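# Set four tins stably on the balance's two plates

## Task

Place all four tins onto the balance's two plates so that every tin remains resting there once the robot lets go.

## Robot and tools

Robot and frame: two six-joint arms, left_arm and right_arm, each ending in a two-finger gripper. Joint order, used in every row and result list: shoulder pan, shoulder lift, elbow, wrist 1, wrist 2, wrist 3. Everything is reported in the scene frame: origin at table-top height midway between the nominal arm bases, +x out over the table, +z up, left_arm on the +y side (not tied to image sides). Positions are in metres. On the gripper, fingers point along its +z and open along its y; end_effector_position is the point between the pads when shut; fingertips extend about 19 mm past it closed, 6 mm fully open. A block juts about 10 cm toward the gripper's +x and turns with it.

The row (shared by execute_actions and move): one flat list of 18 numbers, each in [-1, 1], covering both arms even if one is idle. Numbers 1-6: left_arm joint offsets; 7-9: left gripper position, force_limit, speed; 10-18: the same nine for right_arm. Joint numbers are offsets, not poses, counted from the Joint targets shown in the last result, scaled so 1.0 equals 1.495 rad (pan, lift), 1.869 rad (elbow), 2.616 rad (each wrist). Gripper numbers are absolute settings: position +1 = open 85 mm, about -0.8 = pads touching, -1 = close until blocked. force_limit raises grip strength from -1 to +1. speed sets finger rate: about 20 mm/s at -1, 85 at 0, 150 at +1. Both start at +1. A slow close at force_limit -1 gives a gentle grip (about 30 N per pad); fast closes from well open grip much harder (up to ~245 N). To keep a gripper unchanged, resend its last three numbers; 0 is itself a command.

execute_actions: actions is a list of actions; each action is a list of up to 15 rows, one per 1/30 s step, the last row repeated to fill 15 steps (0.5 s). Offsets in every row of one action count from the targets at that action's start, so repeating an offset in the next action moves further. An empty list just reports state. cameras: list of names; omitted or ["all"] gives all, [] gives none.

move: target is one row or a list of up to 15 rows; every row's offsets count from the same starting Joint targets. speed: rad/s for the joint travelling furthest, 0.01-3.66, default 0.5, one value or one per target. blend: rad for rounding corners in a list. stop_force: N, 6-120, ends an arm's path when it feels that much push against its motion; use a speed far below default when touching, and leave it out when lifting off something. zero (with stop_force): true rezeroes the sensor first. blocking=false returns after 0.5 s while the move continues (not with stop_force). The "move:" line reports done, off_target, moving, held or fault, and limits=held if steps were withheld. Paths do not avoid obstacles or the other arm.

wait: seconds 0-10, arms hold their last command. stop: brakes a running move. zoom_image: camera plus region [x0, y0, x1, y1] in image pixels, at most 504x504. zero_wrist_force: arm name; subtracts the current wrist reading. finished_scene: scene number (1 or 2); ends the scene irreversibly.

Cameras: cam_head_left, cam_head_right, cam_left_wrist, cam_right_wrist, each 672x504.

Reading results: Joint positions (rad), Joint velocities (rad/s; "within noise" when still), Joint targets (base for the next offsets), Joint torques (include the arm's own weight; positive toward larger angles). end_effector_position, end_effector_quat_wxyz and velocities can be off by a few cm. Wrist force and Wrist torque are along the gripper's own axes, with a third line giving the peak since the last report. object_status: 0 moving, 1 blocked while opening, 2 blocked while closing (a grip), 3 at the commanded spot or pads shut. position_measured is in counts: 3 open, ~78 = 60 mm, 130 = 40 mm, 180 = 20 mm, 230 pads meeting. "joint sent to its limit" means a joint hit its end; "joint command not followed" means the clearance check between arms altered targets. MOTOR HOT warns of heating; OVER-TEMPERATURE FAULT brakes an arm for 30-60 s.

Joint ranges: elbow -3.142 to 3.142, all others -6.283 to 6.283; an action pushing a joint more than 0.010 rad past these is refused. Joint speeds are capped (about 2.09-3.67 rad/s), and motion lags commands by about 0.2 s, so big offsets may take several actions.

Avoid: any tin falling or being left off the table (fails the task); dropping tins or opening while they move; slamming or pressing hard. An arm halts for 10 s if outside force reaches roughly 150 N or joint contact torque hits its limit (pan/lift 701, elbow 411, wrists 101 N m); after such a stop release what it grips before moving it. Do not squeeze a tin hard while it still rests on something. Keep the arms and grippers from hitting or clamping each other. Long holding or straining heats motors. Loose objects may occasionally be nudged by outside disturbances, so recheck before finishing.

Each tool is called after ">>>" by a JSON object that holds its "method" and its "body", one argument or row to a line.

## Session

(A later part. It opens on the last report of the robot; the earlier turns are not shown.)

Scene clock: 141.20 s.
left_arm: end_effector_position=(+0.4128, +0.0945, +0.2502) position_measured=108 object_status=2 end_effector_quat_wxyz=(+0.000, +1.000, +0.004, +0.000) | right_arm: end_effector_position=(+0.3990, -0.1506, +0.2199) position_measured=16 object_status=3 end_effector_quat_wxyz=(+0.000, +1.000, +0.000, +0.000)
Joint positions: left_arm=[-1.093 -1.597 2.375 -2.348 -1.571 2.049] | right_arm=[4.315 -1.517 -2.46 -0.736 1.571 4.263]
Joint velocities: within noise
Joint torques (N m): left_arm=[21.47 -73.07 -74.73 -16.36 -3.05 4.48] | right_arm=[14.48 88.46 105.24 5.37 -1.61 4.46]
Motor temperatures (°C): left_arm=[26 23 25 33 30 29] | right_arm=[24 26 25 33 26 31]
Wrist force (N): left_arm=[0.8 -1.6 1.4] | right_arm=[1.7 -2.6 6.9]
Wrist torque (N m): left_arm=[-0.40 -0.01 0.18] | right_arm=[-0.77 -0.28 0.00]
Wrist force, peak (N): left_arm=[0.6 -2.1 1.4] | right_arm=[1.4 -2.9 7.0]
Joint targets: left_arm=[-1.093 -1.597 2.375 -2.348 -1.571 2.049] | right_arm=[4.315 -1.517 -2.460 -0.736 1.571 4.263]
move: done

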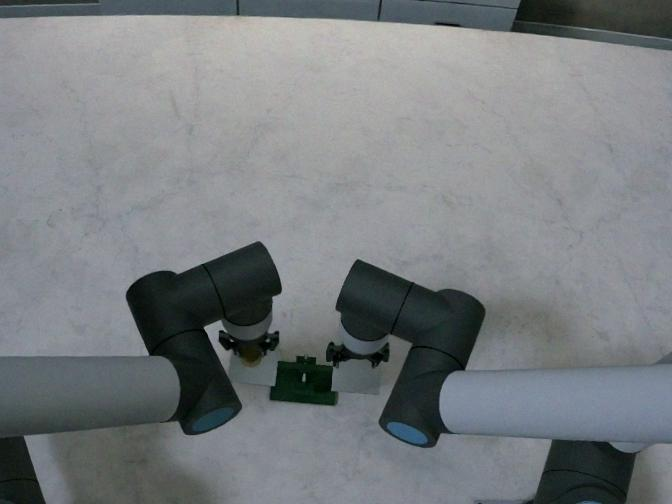

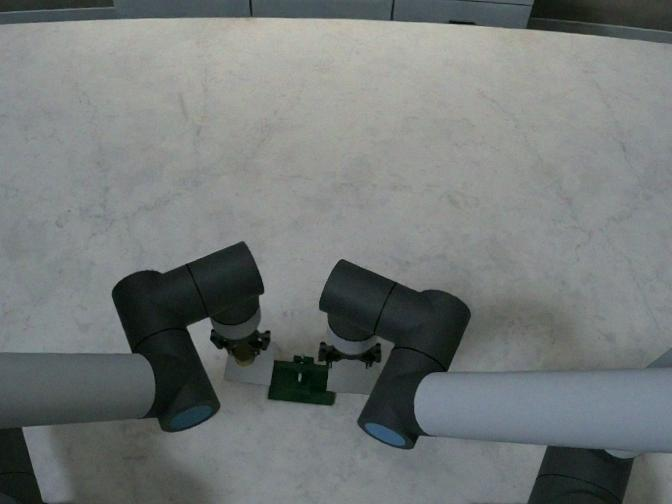

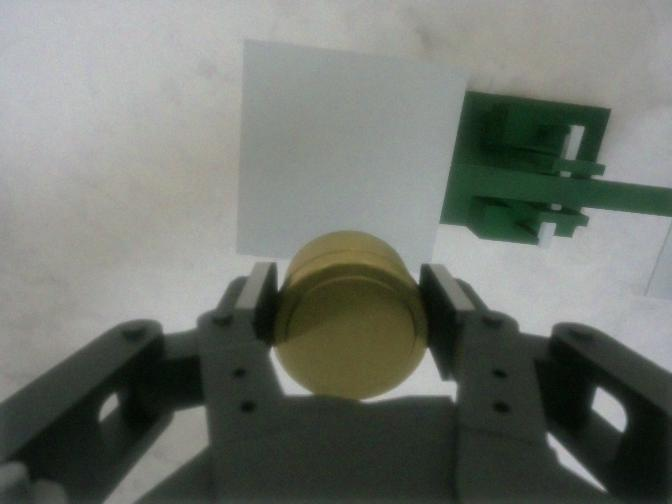

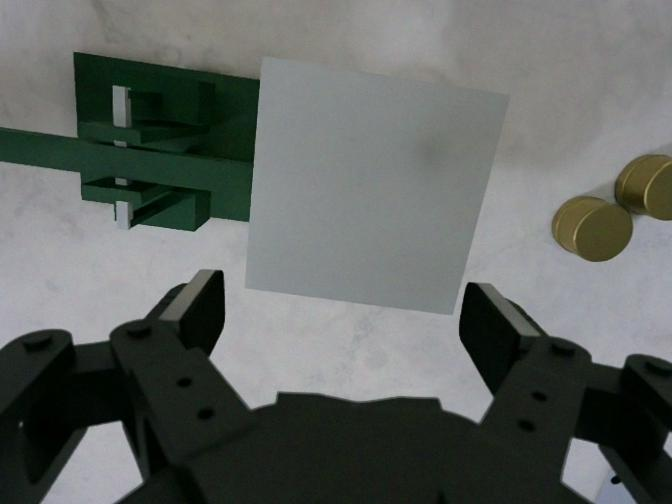

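>>> {"method": "move", "body": {
  "target": [0,0,0,0,0,0,-1,-0.6,-1,-0.1472,0.1464,-0.0845,-0.0231,0,-0.0841,1,-1,-1]
}}

Scene clock: 143.30 s.
left_arm: end_effector_position=(+0.4128, +0.0945, +0.2502) position_measured=108 object_status=2 end_effector_quat_wxyz=(+0.000, +1.000, +0.004, +0.000) | right_arm: end_effector_position=(+0.3924, -0.3782, +0.2204) position_measured=3 object_status=3 end_effector_quat_wxyz=(+0.000, +1.000, +0.000, +0.000) end_effector_velocity=(+0.000, -0.004, +0.000) end_effector_angular_velocity=(+0.000, -0.001, -0.001)
Joint positions: left_arm=[-1.093 -1.597 2.375 -2.348 -1.571 2.049] | right_arm=[4.095 -1.299 -2.617 -0.796 1.571 4.044]
Joint velocities: left_arm=[within noise] | right_arm=[-0.005 0.003 -0.002 -0.001 -0.001 -0.003]
Joint torques (N m): left_arm=[19.51 -70.16 -74.33 -16.1 -3.29 4.12] | right_arm=[-24.06 43.99 62.23 5.09 -1.3 -4.63]
Motor temperatures (°C): left_arm=[26 23 25 33 30 29] | right_arm=[24 26 25 33 26 31]
Wrist force (N): left_arm=[0.8 -1.7 1.3] | right_arm=[0.6 -2.2 6.6]
Wrist torque (N m): left_arm=[-0.42 -0.01 0.18] | right_arm=[-0.68 0.04 -0.04]
Wrist force, peak (N): left_arm=[0.8 -1.9 1.6] | right_arm=[1.1 -8.5 7.1]
Joint targets: left_arm=[-1.093 -1.597 2.375 -2.348 -1.571 2.049] | right_arm=[4.094 -1.298 -2.617 -0.797 1.571 4.043]
move: done

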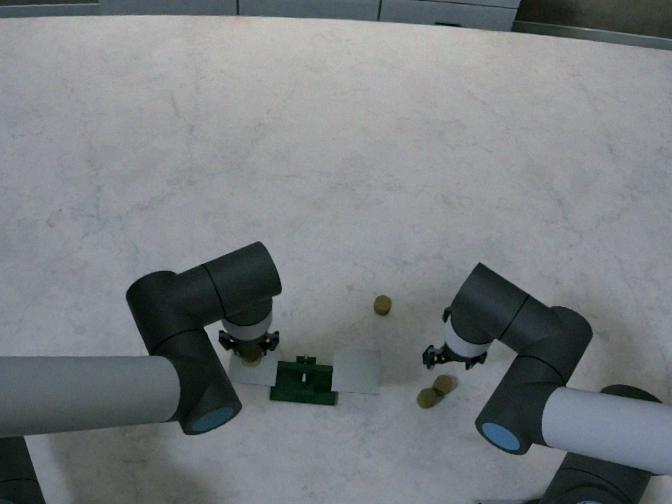

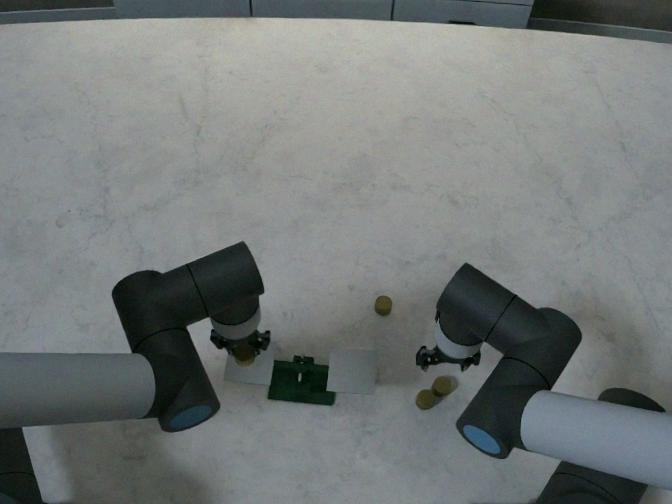

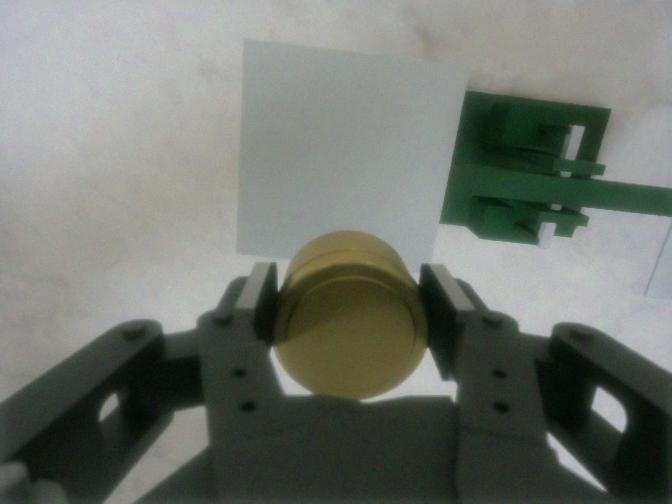

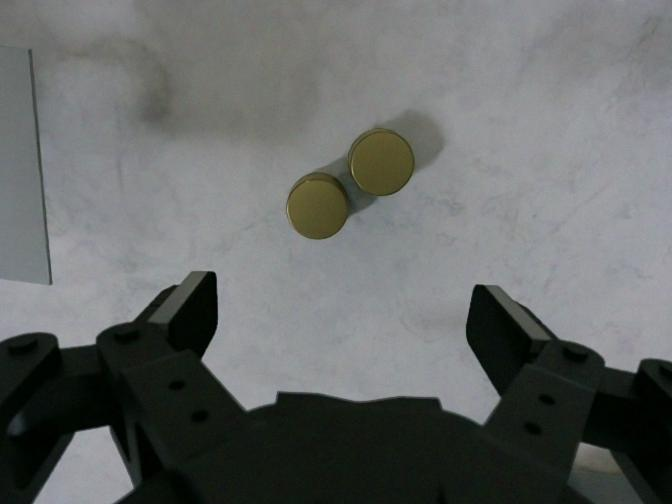

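>>> {"method": "move", "body": {
  "target": [
    [0.0558,0.0583,-0.0168,-0.0216,0,0.0317,-1,-0.6,-1,0.0196,0,0,0,0,0.3743,1,-1,-1],
    [0.0558,0.0583,-0.0168,-0.0216,0,0.0317,-1,-0.6,-1,0.0196,-0.3126,-0.0822,0.2372,0,0.3743,1,-1,-1],
    [0.0558,0.0583,-0.0168,-0.0216,0,0.0317,-1,-0.6,-1,0.0196,-0.3126,-0.0822,0.2372,0,0.3743,-1,-0.6,-1]
  ],
  "cameras": ["cam_right_wrist"]
}}

>>> {"method": "move", "body": {
  "target": [
    [0,0,0,0,0,0,-1,-0.6,-1,0,0.3362,0.1058,-0.2644,0,0,-1,-0.6,-1],
    [0,0,0,0,0,0,-1,-0.6,-1,0.0711,0.1378,0.1876,-0.2128,0,-0.3228,-1,-0.6,-1]
  ],
  "cameras": ["cam_left_wrist","cam_right_wrist"]
}}

Scene clock: 151.20 s.
left_arm: end_effector_position=(+0.4765, +0.0977, +0.2209) position_measured=108 object_status=2 end_effector_quat_wxyz=(+0.000, +1.000, +0.004, +0.000) | right_arm: end_effector_position=(+0.3885, -0.3618, +0.0278) position_measured=111 object_status=0 end_effector_quat_wxyz=(+0.000, +0.889, -0.457, +0.000)
Joint positions: left_arm=[-1.009 -1.51 2.343 -2.404 -1.571 2.132] | right_arm=[4.124 -1.766 -2.771 -0.176 1.571 5.023]
Joint velocities: within noise
Joint torques (N m): left_arm=[31.32 -58.49 -64.18 -13.78 -2.89 5.11] | right_arm=[2.82 50.23 20.67 13.49 -1.94 3.69]
Motor temperatures (°C): left_arm=[26 23 25 33 30 29] | right_arm=[24 26 25 33 26 31]
Wrist force (N): left_arm=[0.9 -1.8 1.4] | right_arm=[1.8 3.4 -21.5]
Wrist torque (N m): left_arm=[-0.43 -0.03 0.19] | right_arm=[-0.55 -0.10 -0.02]
Wrist force, peak (N): left_arm=[1.6 -1.8 1.6] | right_arm=[2.0 5.0 -21.8]
Joint targets: left_arm=[-1.009 -1.510 2.343 -2.404 -1.571 2.132] | right_arm=[4.124 -1.766 -2.771 -0.176 1.571 5.023]
move: done
Images, in order (width x height): cam_right_wrist 672x504.

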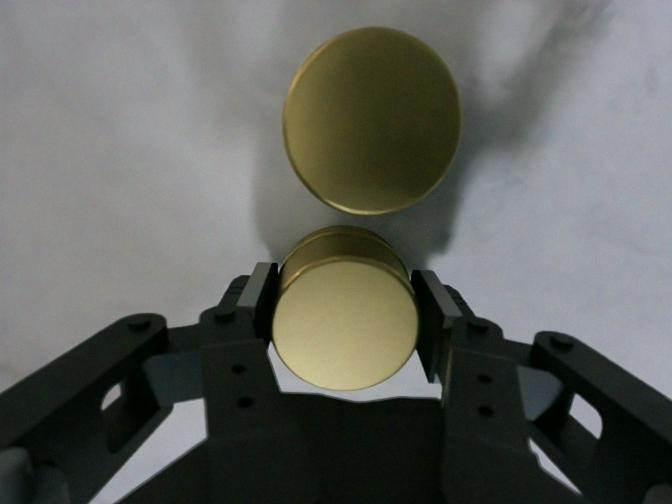

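Scene clock: 155.10 s.
left_arm: end_effector_position=(+0.4765, +0.0977, +0.2209) position_measured=108 object_status=2 end_effector_quat_wxyz=(+0.000, +1.000, +0.004, +0.000) | right_arm: end_effector_position=(+0.4535, -0.1597, +0.2197) position_measured=111 object_status=2 end_effector_quat_wxyz=(+0.000, +1.000, +0.000, +0.000)
Joint positions: left_arm=[-1.009 -1.51 2.343 -2.404 -1.571 2.132] | right_arm=[4.23 -1.559 -2.421 -0.733 1.571 4.178]
Joint velocities: within noise
Joint torques (N m): left_arm=[25.89 -61.65 -59.92 -9.95 -3.02 5.33] | right_arm=[29.7 44.96 104.14 18.13 -2.52 -5.01]
Motor temperatures (°C): left_arm=[26 23 25 33 30 29] | right_arm=[24 26 25 33 26 31]
Wrist force (N): left_arm=[0.9 -1.5 1.2] | right_arm=[1.0 -2.4 8.1]
Wrist torque (N m): left_arm=[-0.39 -0.04 0.19] | right_arm=[-0.71 -0.07 0.02]
Wrist force, peak (N): left_arm=[1.3 -2.4 1.3] | right_arm=[1.9 3.9 -21.2]
Joint targets: left_arm=[-1.009 -1.510 2.343 -2.404 -1.571 2.132] | right_arm=[4.230 -1.560 -2.420 -0.733 1.571 4.178]
move: done
Images, in order (width x height): cam_left_wrist 672x504, cam_right_wrist 672x504.

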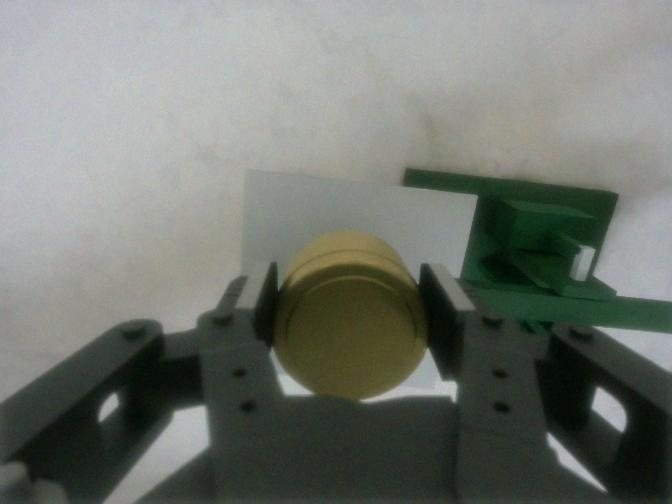

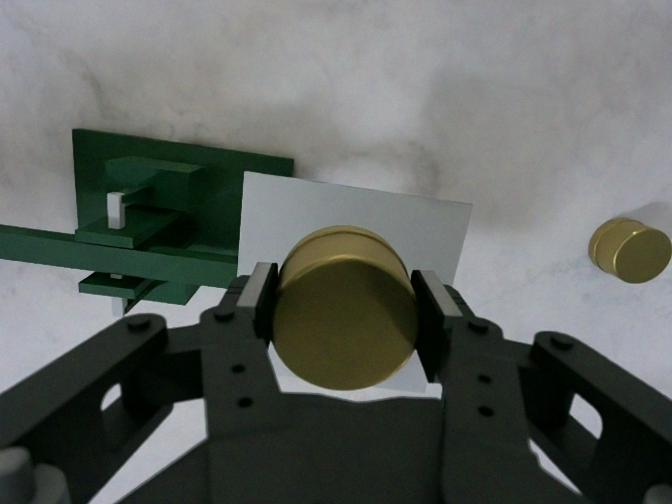

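>>> {"method": "move", "body": {
  "target": [0,0.0518,0.0215,-0.0449,0,0,-1,-0.6,-1,0,-0.056,-0.023,0.0486,0,0,-1,-0.6,-1],
  "speed": 0.15,
  "cameras": []
}}

>>> {"method": "move", "body": {
  "target": [0,0.0142,0.0047,-0.0115,0,0,-1,-0.6,-1,0,-0.0156,-0.0052,0.0126,0,0,-1,-0.6,-1],
  "speed": 0.015,
  "stop_force": 6,
  "cameras": ["cam_left_wrist","cam_right_wrist"]
}}

Scene clock: 158.60 s.
left_arm: end_effector_position=(+0.4763, +0.0980, +0.1606) position_measured=108 object_status=2 end_effector_quat_wxyz=(+0.000, +1.000, +0.004, +0.000) | right_arm: end_effector_position=(+0.4534, -0.1597, +0.1604) position_measured=111 object_status=2 end_effector_quat_wxyz=(+0.000, +1.000, +0.000, +0.000)
Joint positions: left_arm=[-1.009 -1.433 2.383 -2.521 -1.571 2.132] | right_arm=[4.23 -1.643 -2.463 -0.606 1.571 4.178]
Joint velocities: within noise
Joint torques (N m): left_arm=[24.9 -57.21 -45.3 -17.22 -3.32 4.67] | right_arm=[30.15 56.73 47.95 17.62 -2.07 -4.43]
Motor temperatures (°C): left_arm=[26 23 25 33 30 29] | right_arm=[24 26 25 33 26 31]
Wrist force (N): left_arm=[1.2 -1.7 1.5] | right_arm=[1.0 -2.8 8.2]
Wrist torque (N m): left_arm=[-0.42 -0.11 0.21] | right_arm=[-0.68 -0.04 0.04]
Wrist force, peak (N): left_arm=[1.0 -1.8 2.8] | right_arm=[0.8 -2.4 9.5]
Joint targets: left_arm=[-1.009 -1.433 2.383 -2.522 -1.571 2.132] | right_arm=[4.230 -1.643 -2.463 -0.606 1.571 4.178]
move: done
No camera images: "cameras" was empty.

Scene clock: 161.03 s.
left_arm: end_effector_position=(+0.4763, +0.0979, +0.1551) position_measured=108 object_status=2 end_effector_quat_wxyz=(+0.000, +1.000, +0.004, +0.000) | right_arm: end_effector_position=(+0.4534, -0.1597, +0.1550) position_measured=111 object_status=2 end_effector_quat_wxyz=(+0.000, +1.000, +0.000, +0.000)
Joint positions: left_arm=[-1.009 -1.425 2.386 -2.532 -1.571 2.132] | right_arm=[4.23 -1.651 -2.467 -0.594 1.571 4.178]
Joint velocities: within noise
Joint torques (N m): left_arm=[23.11 -110.03 -69.41 -4.95 -3.08 4.61] | right_arm=[24.74 110.37 91.09 7.42 -2.22 -3.58]
Motor temperatures (°C): left_arm=[26 23 25 33 30 29] | right_arm=[24 26 25 33 26 31]
Wrist force (N): left_arm=[1.2 -1.7 -4.4] | right_arm=[0.1 -0.7 2.1]
Wrist torque (N m): left_arm=[-0.45 -0.13 0.20] | right_arm=[-0.78 0.05 0.05]
Wrist force, peak (N): left_arm=[0.7 -7.3 -15.7] | right_arm=[-0.6 3.0 -10.6]
Joint targets: left_arm=[-1.009 -1.425 2.386 -2.532 -1.571 2.132] | right_arm=[4.230 -1.651 -2.467 -0.594 1.571 4.178]
move: contact (left_arm, right_arm); left_arm: the wrist 1 is farthest, 0.020 rad from its target; right_arm: the wrist 1 is farthest, 0.021 rad from its target
Images, in order (width x height): cam_left_wrist 672x504, cam_right_wrist 672x504.

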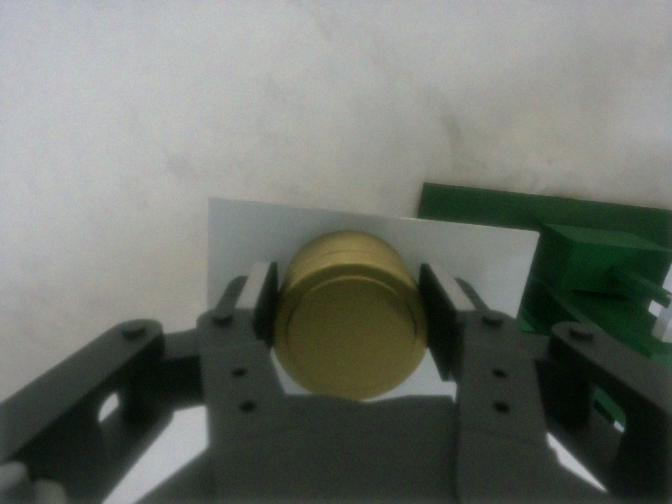

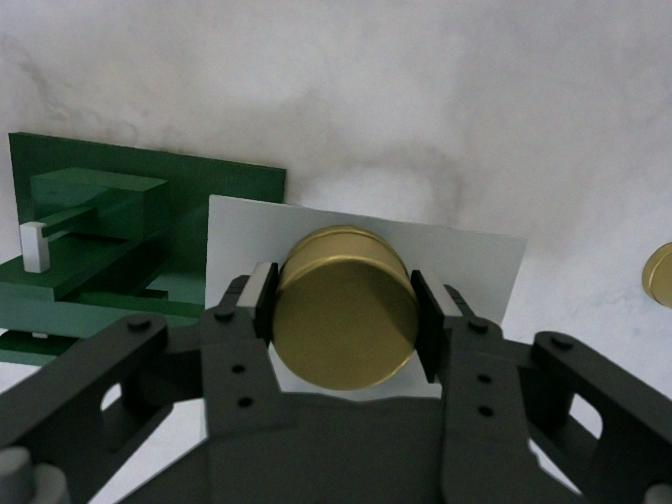

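>>> {"method": "move", "body": {
  "target": [0,0,0,0,0,0,0.9,-1,-1,0,0,0,0,0,0,0.9,-1,-1],
  "cameras": ["cam_left_wrist","cam_right_wrist"]
}}

Scene clock: 163.33 s.
left_arm: end_effector_position=(+0.4763, +0.0979, +0.1551) position_measured=16 object_status=3 end_effector_quat_wxyz=(+0.000, +1.000, +0.004, +0.000) | right_arm: end_effector_position=(+0.4534, -0.1597, +0.1550) position_measured=16 object_status=0 end_effector_quat_wxyz=(+0.000, +1.000, +0.000, +0.000)
Joint positions: left_arm=[-1.009 -1.425 2.386 -2.532 -1.571 2.132] | right_arm=[4.23 -1.651 -2.467 -0.594 1.571 4.178]
Joint velocities: within noise
Joint torques (N m): left_arm=[26.14 -112.79 -68.1 -14.51 -3.41 4.23] | right_arm=[31.15 109.66 89.52 15.79 -1.69 -4.25]
Motor temperatures (°C): left_arm=[26 23 25 33 30 29] | right_arm=[24 26 25 33 26 31]
Wrist force (N): left_arm=[1.0 -1.3 1.4] | right_arm=[1.2 -2.9 7.6]
Wrist torque (N m): left_arm=[-0.34 -0.08 0.20] | right_arm=[-0.68 -0.06 0.03]
Wrist force, peak (N): left_arm=[1.1 -1.7 -4.6] | right_arm=[0.7 -2.9 7.9]
Joint targets: left_arm=[-1.009 -1.425 2.386 -2.532 -1.571 2.132] | right_arm=[4.230 -1.651 -2.467 -0.594 1.571 4.178]
move: done
Images, in order (width x height): cam_left_wrist 672x504, cam_right_wrist 672x504.

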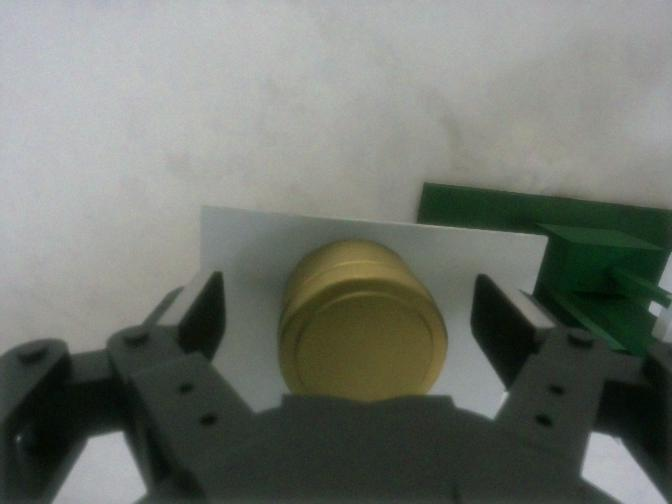

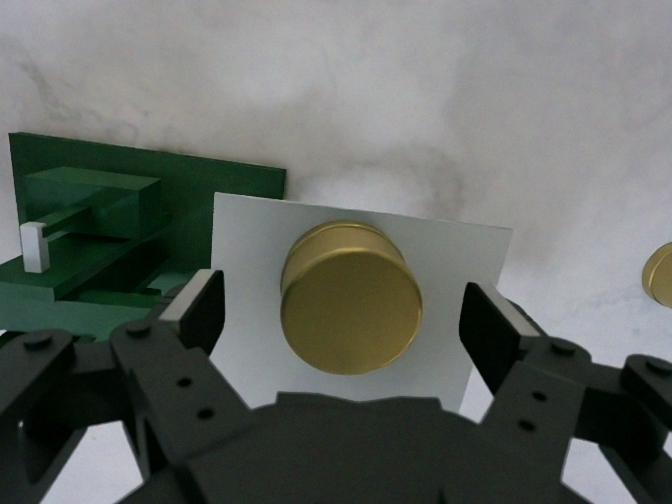

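>>> {"method": "move", "body": {
  "target": [0,-0.0767,-0.0306,0.0657,0,0,0.9,-1,-1,0,0.0828,0.0339,-0.0718,0,0,0.9,-1,-1],
  "speed": 0.15
}}

Scene clock: 165.30 s.
left_arm: end_effector_position=(+0.4751, +0.0999, +0.2438) position_measured=16 object_status=3 end_effector_quat_wxyz=(+0.000, +1.000, +0.004, +0.000) | right_arm: end_effector_position=(+0.4526, -0.1611, +0.2431) position_measured=16 object_status=3 end_effector_quat_wxyz=(+0.000, +1.000, +0.000, +0.000)
Joint positions: left_arm=[-1.009 -1.54 2.329 -2.361 -1.571 2.132] | right_arm=[4.23 -1.528 -2.404 -0.782 1.571 4.178]
Joint velocities: within noise
Joint torques (N m): left_arm=[25.36 -101.02 -89.7 -2.2 -3.39 4.88] | right_arm=[33.42 95.66 108.07 3.96 -1.9 -3.59]
Motor temperatures (°C): left_arm=[26 23 25 33 30 29] | right_arm=[24 26 25 33 26 31]
Wrist force (N): left_arm=[0.8 -1.6 0.7] | right_arm=[1.0 -2.5 7.2]
Wrist torque (N m): left_arm=[-0.41 -0.01 0.19] | right_arm=[-0.69 -0.06 -0.03]
Wrist force, peak (N): left_arm=[1.5 -1.7 2.5] | right_arm=[1.1 -2.6 8.3]
Joint targets: left_arm=[-1.009 -1.540 2.329 -2.360 -1.571 2.132] | right_arm=[4.230 -1.528 -2.404 -0.782 1.571 4.178]
move: done

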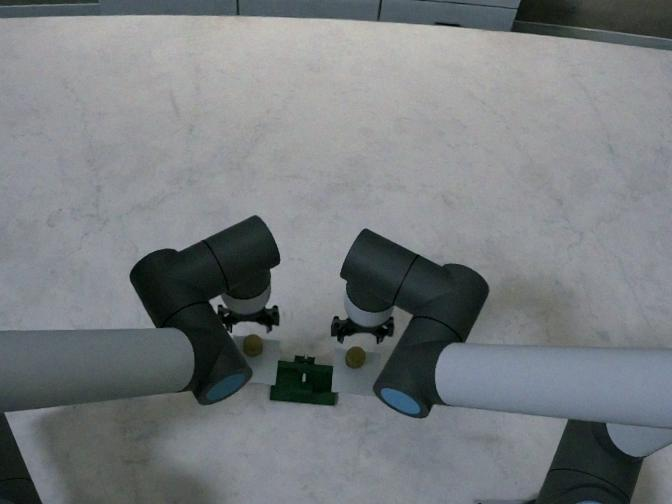

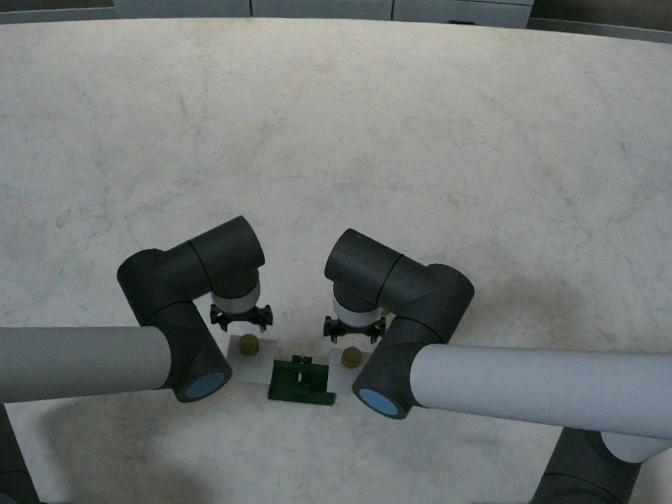

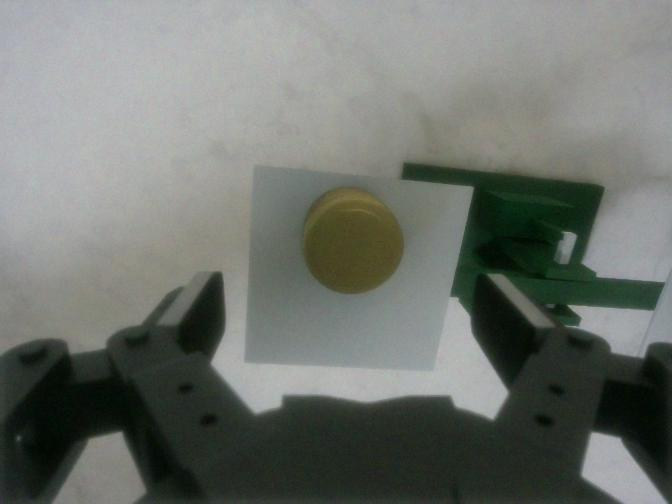

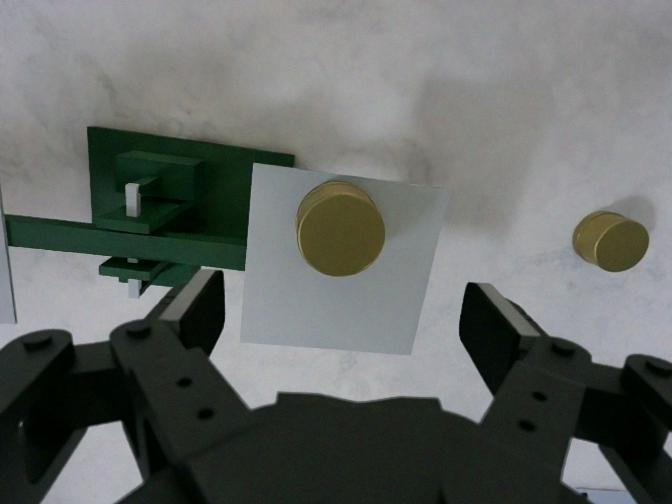

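>>> {"method": "move", "body": {
  "target": [
    [0,0,0,0,0,0,0.9,-1,-1,-0.1566,0.0462,-0.1395,0.0739,0,-0.0895,0.9,-1,-1],
    [-0.0625,0.2226,-0.2394,0.0439,0,-0.0355,1,-1,-1,-0.1566,0.0462,-0.1395,0.0739,0,-0.0895,1,-1,-1]
  ]
}}

Scene clock: 169.03 s.
left_arm: end_effector_position=(+0.5814, -0.2474, +0.2501) position_measured=3 object_status=0 end_effector_quat_wxyz=(+0.000, +1.000, +0.004, +0.000) | right_arm: end_effector_position=(+0.4264, -0.4082, +0.1507) position_measured=3 object_status=0 end_effector_quat_wxyz=(+0.000, +1.000, +0.000, +0.000)
Joint positions: left_arm=[-1.103 -1.207 1.882 -2.245 -1.571 2.039] | right_arm=[3.996 -1.459 -2.664 -0.589 1.571 3.944]
Joint velocities: within noise
Joint torques (N m): left_arm=[-15.43 -129.26 -94.65 -4.14 -3.31 -5.94] | right_arm=[-23.89 65.98 53.35 15.2 -1.77 -3.71]
Motor temperatures (°C): left_arm=[26 23 25 33 30 29] | right_arm=[24 26 25 33 26 31]
Wrist force (N): left_arm=[1.4 -1.7 1.5] | right_arm=[1.2 -3.7 6.8]
Wrist torque (N m): left_arm=[-0.44 -0.10 0.19] | right_arm=[-0.93 -0.16 -0.10]
Wrist force, peak (N): left_arm=[-1.0 -6.1 1.6] | right_arm=[0.7 -8.1 5.0]
Joint targets: left_arm=[-1.103 -1.207 1.882 -2.245 -1.571 2.039] | right_arm=[3.996 -1.459 -2.664 -0.589 1.571 3.944]
move: done

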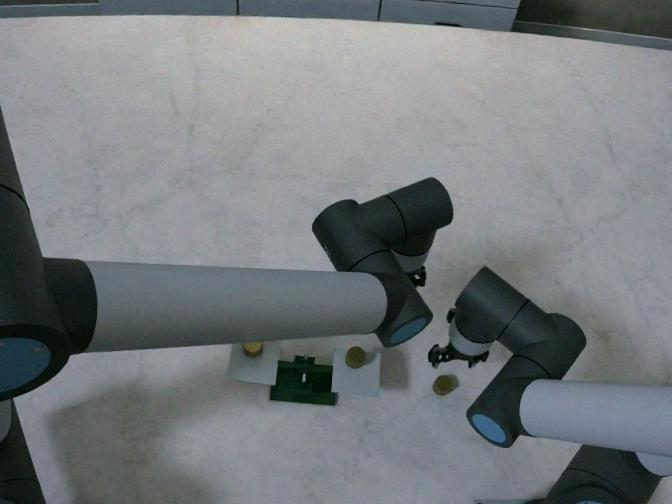

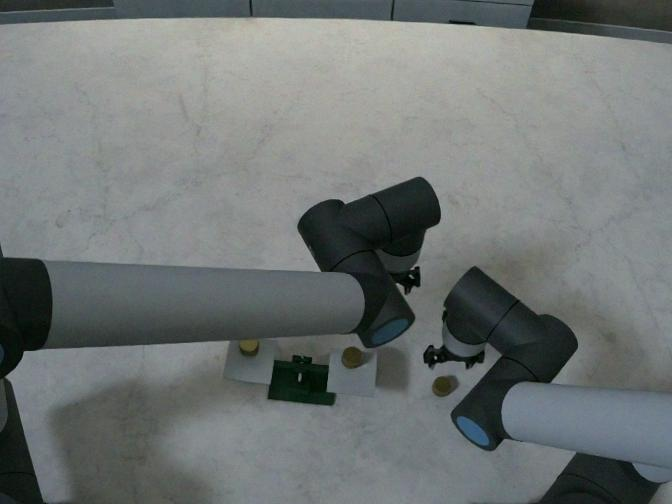

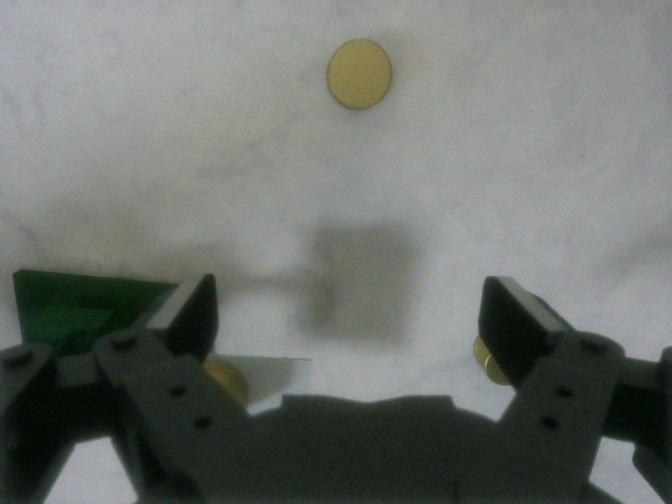

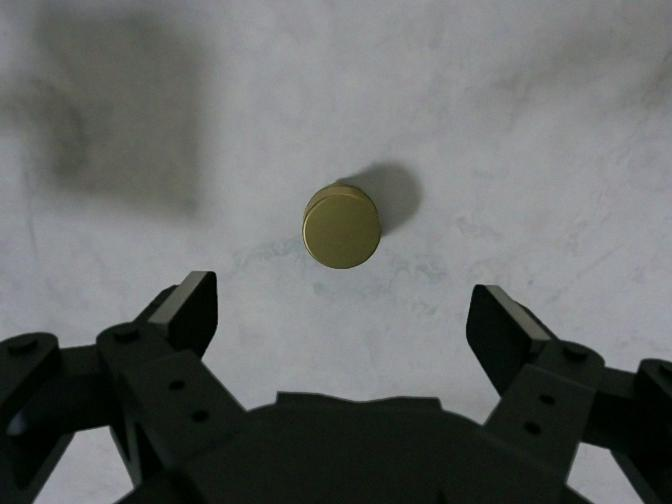

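>>> {"method": "move", "body": {
  "target": [
    [0.0449,0.0949,-0.029,-0.0338,0,0.0255,1,-1,-1,0.0047,-0.208,-0.0508,0.1552,0,0.0027,1,-1,-1],
    [0.0449,0.0949,-0.029,-0.0338,0,0.0255,1,-1,-1,0.0047,-0.208,-0.0508,0.1552,0,0.0027,-1,-0.6,-1]
  ],
  "speed": 0.4,
  "cameras": ["cam_left_wrist","cam_right_wrist"]
}}

Scene clock: 173.67 s.
left_arm: end_effector_position=(+0.6712, -0.2609, +0.1507) position_measured=3 object_status=3 end_effector_quat_wxyz=(+0.000, +1.000, +0.004, +0.000) | right_arm: end_effector_position=(+0.4213, -0.4088, +0.0284) position_measured=111 object_status=0 end_effector_quat_wxyz=(+0.000, +1.000, +0.000, +0.000)
Joint positions: left_arm=[-1.036 -1.065 1.828 -2.334 -1.571 2.106] | right_arm=[4.003 -1.77 -2.759 -0.182 1.571 3.951]
Joint velocities: within noise
Joint torques (N m): left_arm=[32.63 -156.6 -75.57 -14.7 -3.13 5.47] | right_arm=[29.8 53.64 22.33 13.75 -1.05 3.63]
Motor temperatures (°C): left_arm=[26 23 25 33 30 29] | right_arm=[24 26 25 33 26 31]
Wrist force (N): left_arm=[0.9 -1.3 0.9] | right_arm=[-3.2 -0.2 -16.7]
Wrist torque (N m): left_arm=[-0.37 -0.01 0.19] | right_arm=[-0.84 -0.25 -0.03]
Wrist force, peak (N): left_arm=[1.9 -1.2 2.3] | right_arm=[-3.9 0.3 -17.5]
Joint targets: left_arm=[-1.036 -1.065 1.828 -2.334 -1.571 2.106] | right_arm=[4.003 -1.770 -2.759 -0.182 1.571 3.951]
move: done
Images, in order (width x height): cam_left_wrist 672x504, cam_right_wrist 672x504.

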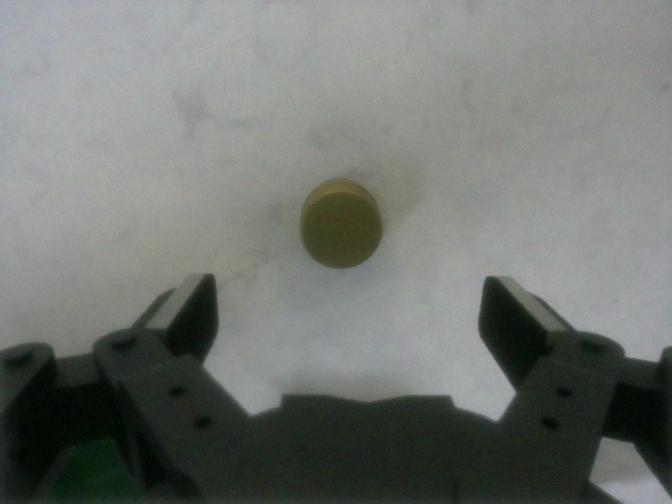

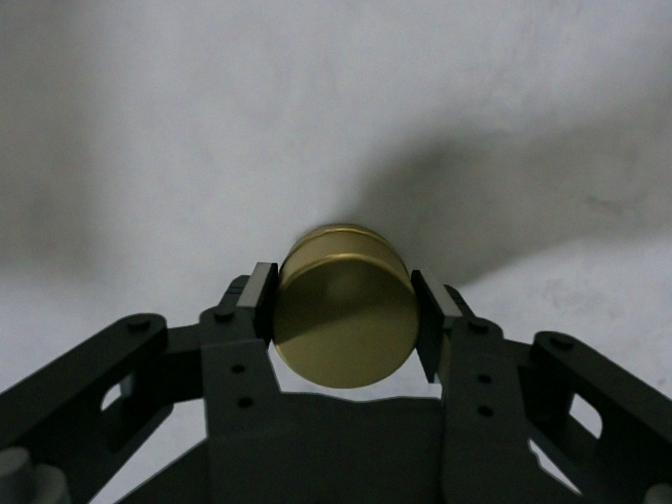

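>>> {"method": "move", "body": {
  "target": [
    [-0.0014,0.0715,0.023,-0.0572,0,-0.0009,1,-1,-1,0,0.3299,0.0989,-0.2597,0,0,-1,-0.6,-1],
    [-0.0014,0.0715,0.023,-0.0572,0,-0.0009,-1,-0.6,-1,0,0.3299,0.0989,-0.2597,0,0,-1,-0.6,-1]
  ],
  "speed": 0.4,
  "cameras": ["cam_left_wrist"]
}}

>>> {"method": "move", "body": {
  "target": [
    [0,-0.125,-0.0469,0.1049,0,0,-1,-0.6,-1,0,0,0,0,0,0,-1,-0.6,-1],
    [-0.0346,-0.4397,0.2786,0.0522,0,-0.0198,-1,-0.6,-1,0,0,0,0,0,0,-1,-0.6,-1],
    [-0.0346,-0.4397,0.2786,0.0522,0,-0.0198,-1,-0.6,-1,0.2224,-0.1544,0.0569,0.0476,0,0.1271,-1,-0.6,-1]
  ],
  "speed": 0.6
}}

Scene clock: 179.50 s.
left_arm: end_effector_position=(+0.6678, -0.2598, +0.0287) position_measured=111 object_status=0 end_effector_quat_wxyz=(+0.000, +1.000, +0.004, +0.000) | right_arm: end_effector_position=(+0.4207, -0.4094, +0.2500) position_measured=111 object_status=2 end_effector_quat_wxyz=(+0.000, +1.000, +0.000, +0.000)
Joint positions: left_arm=[-1.038 -0.958 1.871 -2.483 -1.571 2.103] | right_arm=[4.003 -1.276 -2.574 -0.862 1.571 3.951]
Joint velocities: within noise
Joint torques (N m): left_arm=[-14.63 -164.88 -63.08 -14.17 -2.9 -5.82] | right_arm=[13.12 41.04 99.55 8.35 -1.85 3.93]
Motor temperatures (°C): left_arm=[26 23 25 33 30 29] | right_arm=[24 26 25 33 26 31]
Wrist force (N): left_arm=[-0.7 -4.6 -15.3] | right_arm=[1.6 -2.8 7.7]
Wrist torque (N m): left_arm=[-0.41 -0.16 0.21] | right_arm=[-0.78 -0.20 -0.05]
Wrist force, peak (N): left_arm=[-1.1 -4.8 -16.7] | right_arm=[-3.1 0.2 -17.4]
Joint targets: left_arm=[-1.038 -0.958 1.871 -2.483 -1.571 2.103] | right_arm=[4.003 -1.276 -2.574 -0.862 1.571 3.951]
move: done
Images, in order (width x height): cam_left_wrist 672x504.

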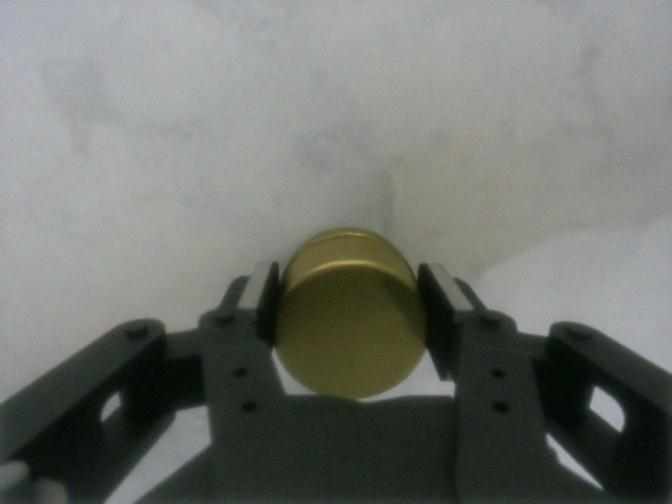

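Scene clock: 182.50 s.
left_arm: end_effector_position=(+0.4075, +0.1091, +0.2507) position_measured=111 object_status=2 end_effector_quat_wxyz=(+0.000, +1.000, +0.004, +0.000) | right_arm: end_effector_position=(+0.3863, -0.1487, +0.2204) position_measured=111 object_status=2 end_effector_quat_wxyz=(+0.000, +1.000, +0.000, +0.000)
Joint positions: left_arm=[-1.089 -1.616 2.391 -2.347 -1.571 2.051] | right_arm=[4.335 -1.507 -2.468 -0.737 1.571 4.283]
Joint velocities: within noise
Joint torques (N m): left_arm=[-13.04 -83.81 -60.41 -16.39 -2.77 -5.69] | right_arm=[32.47 30.14 108.3 17.31 -1.59 5.51]
Motor temperatures (°C): left_arm=[26 23 25 33 30 29] | right_arm=[24 26 25 33 26 31]
Wrist force (N): left_arm=[1.0 -1.5 1.4] | right_arm=[1.5 -2.6 7.7]
Wrist torque (N m): left_arm=[-0.39 -0.05 0.17] | right_arm=[-0.75 -0.21 0.00]
Wrist force, peak (N): left_arm=[-0.9 -4.4 -15.3] | right_arm=[-0.2 -7.9 8.5]
Joint targets: left_arm=[-1.089 -1.616 2.391 -2.347 -1.571 2.051] | right_arm=[4.335 -1.507 -2.468 -0.737 1.571 4.284]
move: done

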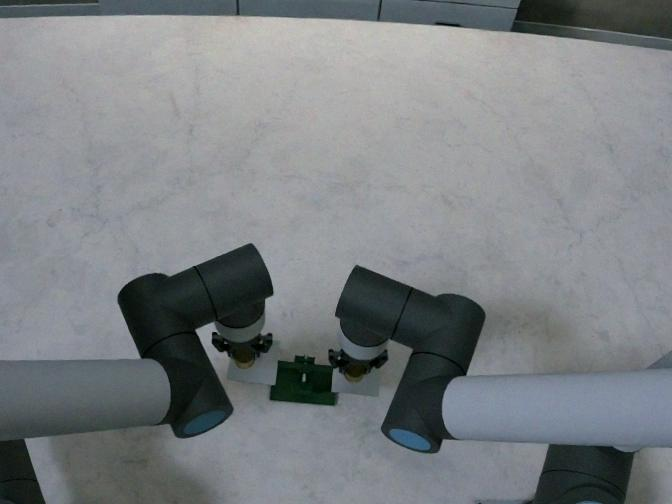

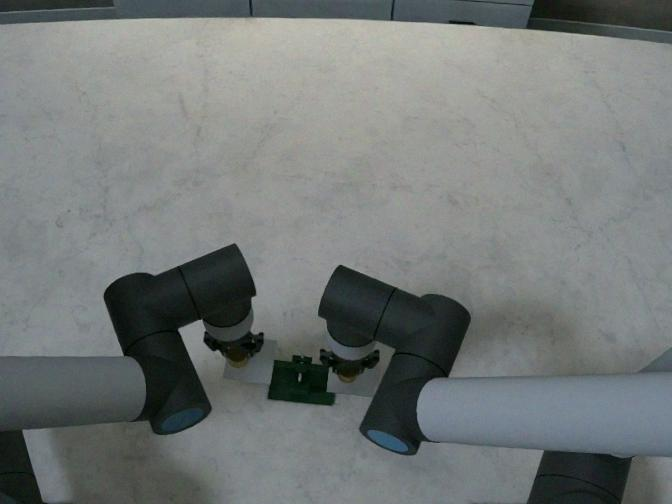

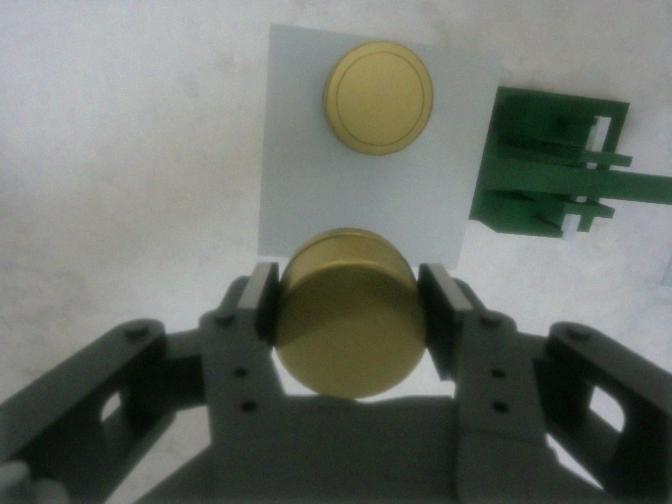

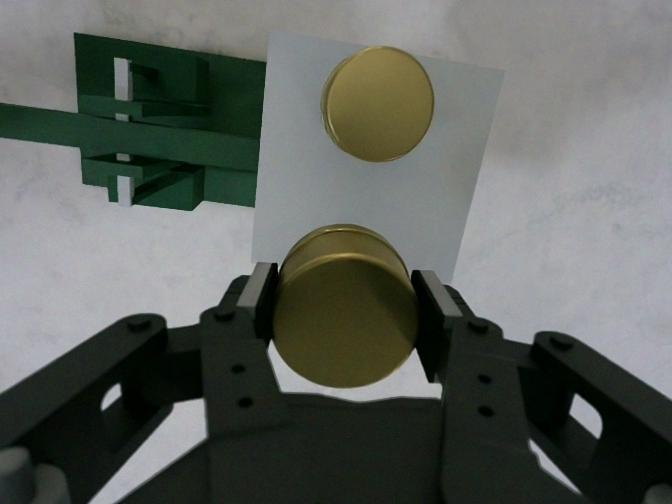

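>>> {"method": "move", "body": {
  "target": [0,0.0696,0.0319,-0.0621,0,0,-1,-0.6,-1,0,-0.0586,-0.0238,0.0503,0,0,-1,-0.6,-1],
  "speed": 0.15,
  "cameras": ["cam_left_wrist","cam_right_wrist"]
}}

>>> {"method": "move", "body": {
  "target": [0,0.0304,0.0102,-0.0246,0,0,-1,-0.6,-1,0,-0.028,-0.0091,0.0225,0,0,-1,-0.6,-1],
  "speed": 0.015,
  "stop_force": 6,
  "cameras": ["cam_left_wrist","cam_right_wrist"]
}}

Scene clock: 184.67 s.
left_arm: end_effector_position=(+0.4071, +0.1098, +0.1721) position_measured=111 object_status=2 end_effector_quat_wxyz=(+0.000, +1.000, +0.004, +0.000) | right_arm: end_effector_position=(+0.3862, -0.1484, +0.1621) position_measured=111 object_status=2 end_effector_quat_wxyz=(+0.000, +1.000, +0.000, +0.000)
Joint positions: left_arm=[-1.089 -1.512 2.451 -2.509 -1.571 2.051] | right_arm=[4.335 -1.595 -2.512 -0.606 1.571 4.284]
Joint velocities: within noise
Joint torques (N m): left_arm=[-11 -46.42 -44.53 -16.49 -3.5 -5.9] | right_arm=[32.05 46.91 47.48 19.25 -1.76 3.68]
Motor temperatures (°C): left_arm=[26 23 25 33 30 29] | right_arm=[24 26 25 33 26 31]
Wrist force (N): left_arm=[1.0 -1.6 1.4] | right_arm=[1.4 -2.8 7.6]
Wrist torque (N m): left_arm=[-0.40 -0.06 0.19] | right_arm=[-0.69 -0.11 0.00]
Wrist force, peak (N): left_arm=[1.0 -1.8 2.3] | right_arm=[1.0 -2.9 8.8]
Joint targets: left_arm=[-1.089 -1.512 2.451 -2.509 -1.571 2.051] | right_arm=[4.335 -1.595 -2.512 -0.606 1.571 4.284]
move: done
Images, in order (width x height): cam_left_wrist 672x504, cam_right_wrist 672x504.

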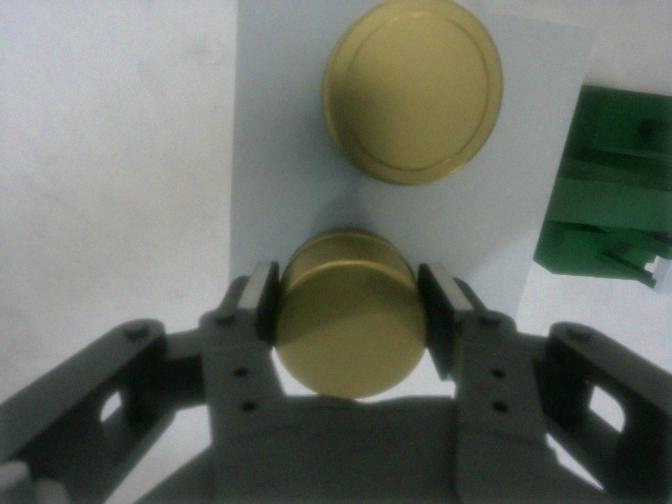

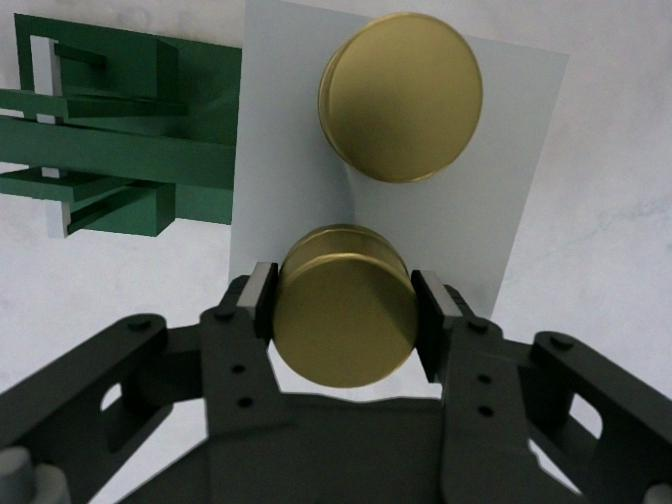

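Scene clock: 188.00 s.
left_arm: end_effector_position=(+0.4073, +0.1095, +0.1602) position_measured=111 object_status=2 end_effector_quat_wxyz=(+0.000, +1.000, +0.004, +0.000) | right_arm: end_effector_position=(+0.3863, -0.1482, +0.1522) position_measured=111 object_status=2 end_effector_quat_wxyz=(+0.000, +1.000, +0.000, +0.000)
Joint positions: left_arm=[-1.089 -1.494 2.458 -2.534 -1.571 2.051] | right_arm=[4.335 -1.611 -2.519 -0.583 1.571 4.284]
Joint velocities: within noise
Joint torques (N m): left_arm=[-10.65 -96.73 -75.8 -6.26 -4 -6.08] | right_arm=[25.33 101 90.34 7.85 -1.96 3.83]
Motor temperatures (°C): left_arm=[26 23 25 33 30 29] | right_arm=[24 26 25 33 26 31]
Wrist force (N): left_arm=[1.2 -1.9 -0.5] | right_arm=[1.6 -1.4 4.2]
Wrist torque (N m): left_arm=[-0.29 -0.09 0.19] | right_arm=[-0.61 -0.09 -0.01]
Wrist force, peak (N): left_arm=[0.8 -3.8 -7.5] | right_arm=[0.1 3.2 -8.7]
Joint targets: left_arm=[-1.089 -1.494 2.458 -2.535 -1.571 2.051] | right_arm=[4.335 -1.611 -2.519 -0.583 1.571 4.284]
move: contact (left_arm, right_arm); left_arm: the wrist 1 is farthest, 0.039 rad from its target; right_arm: the wrist 1 is farthest, 0.036 rad from its target
Images, in order (width x height): cam_left_wrist 672x504, cam_right_wrist 672x504.

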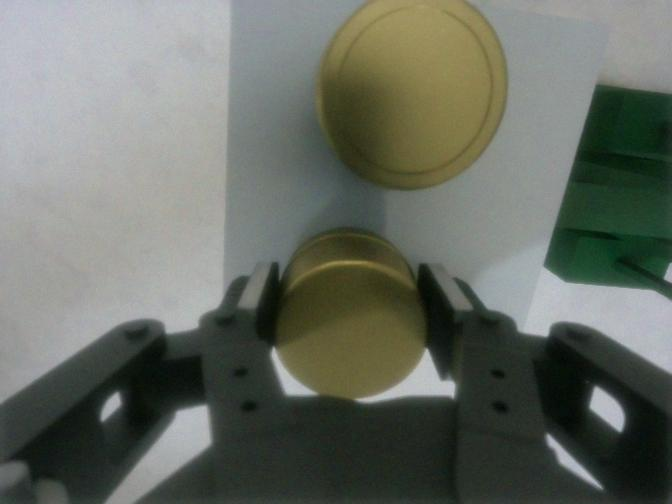

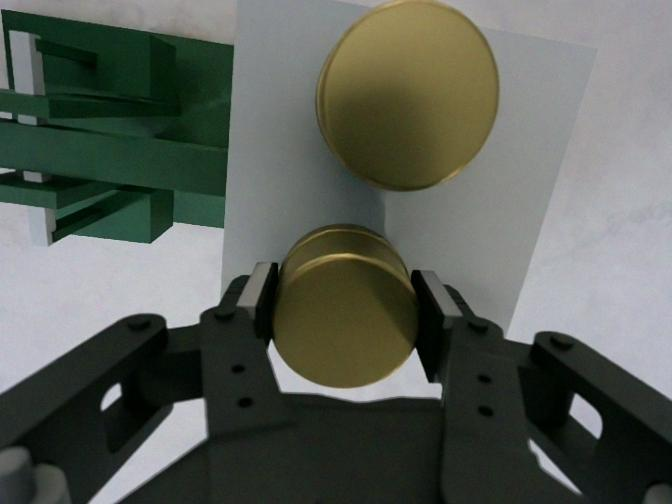

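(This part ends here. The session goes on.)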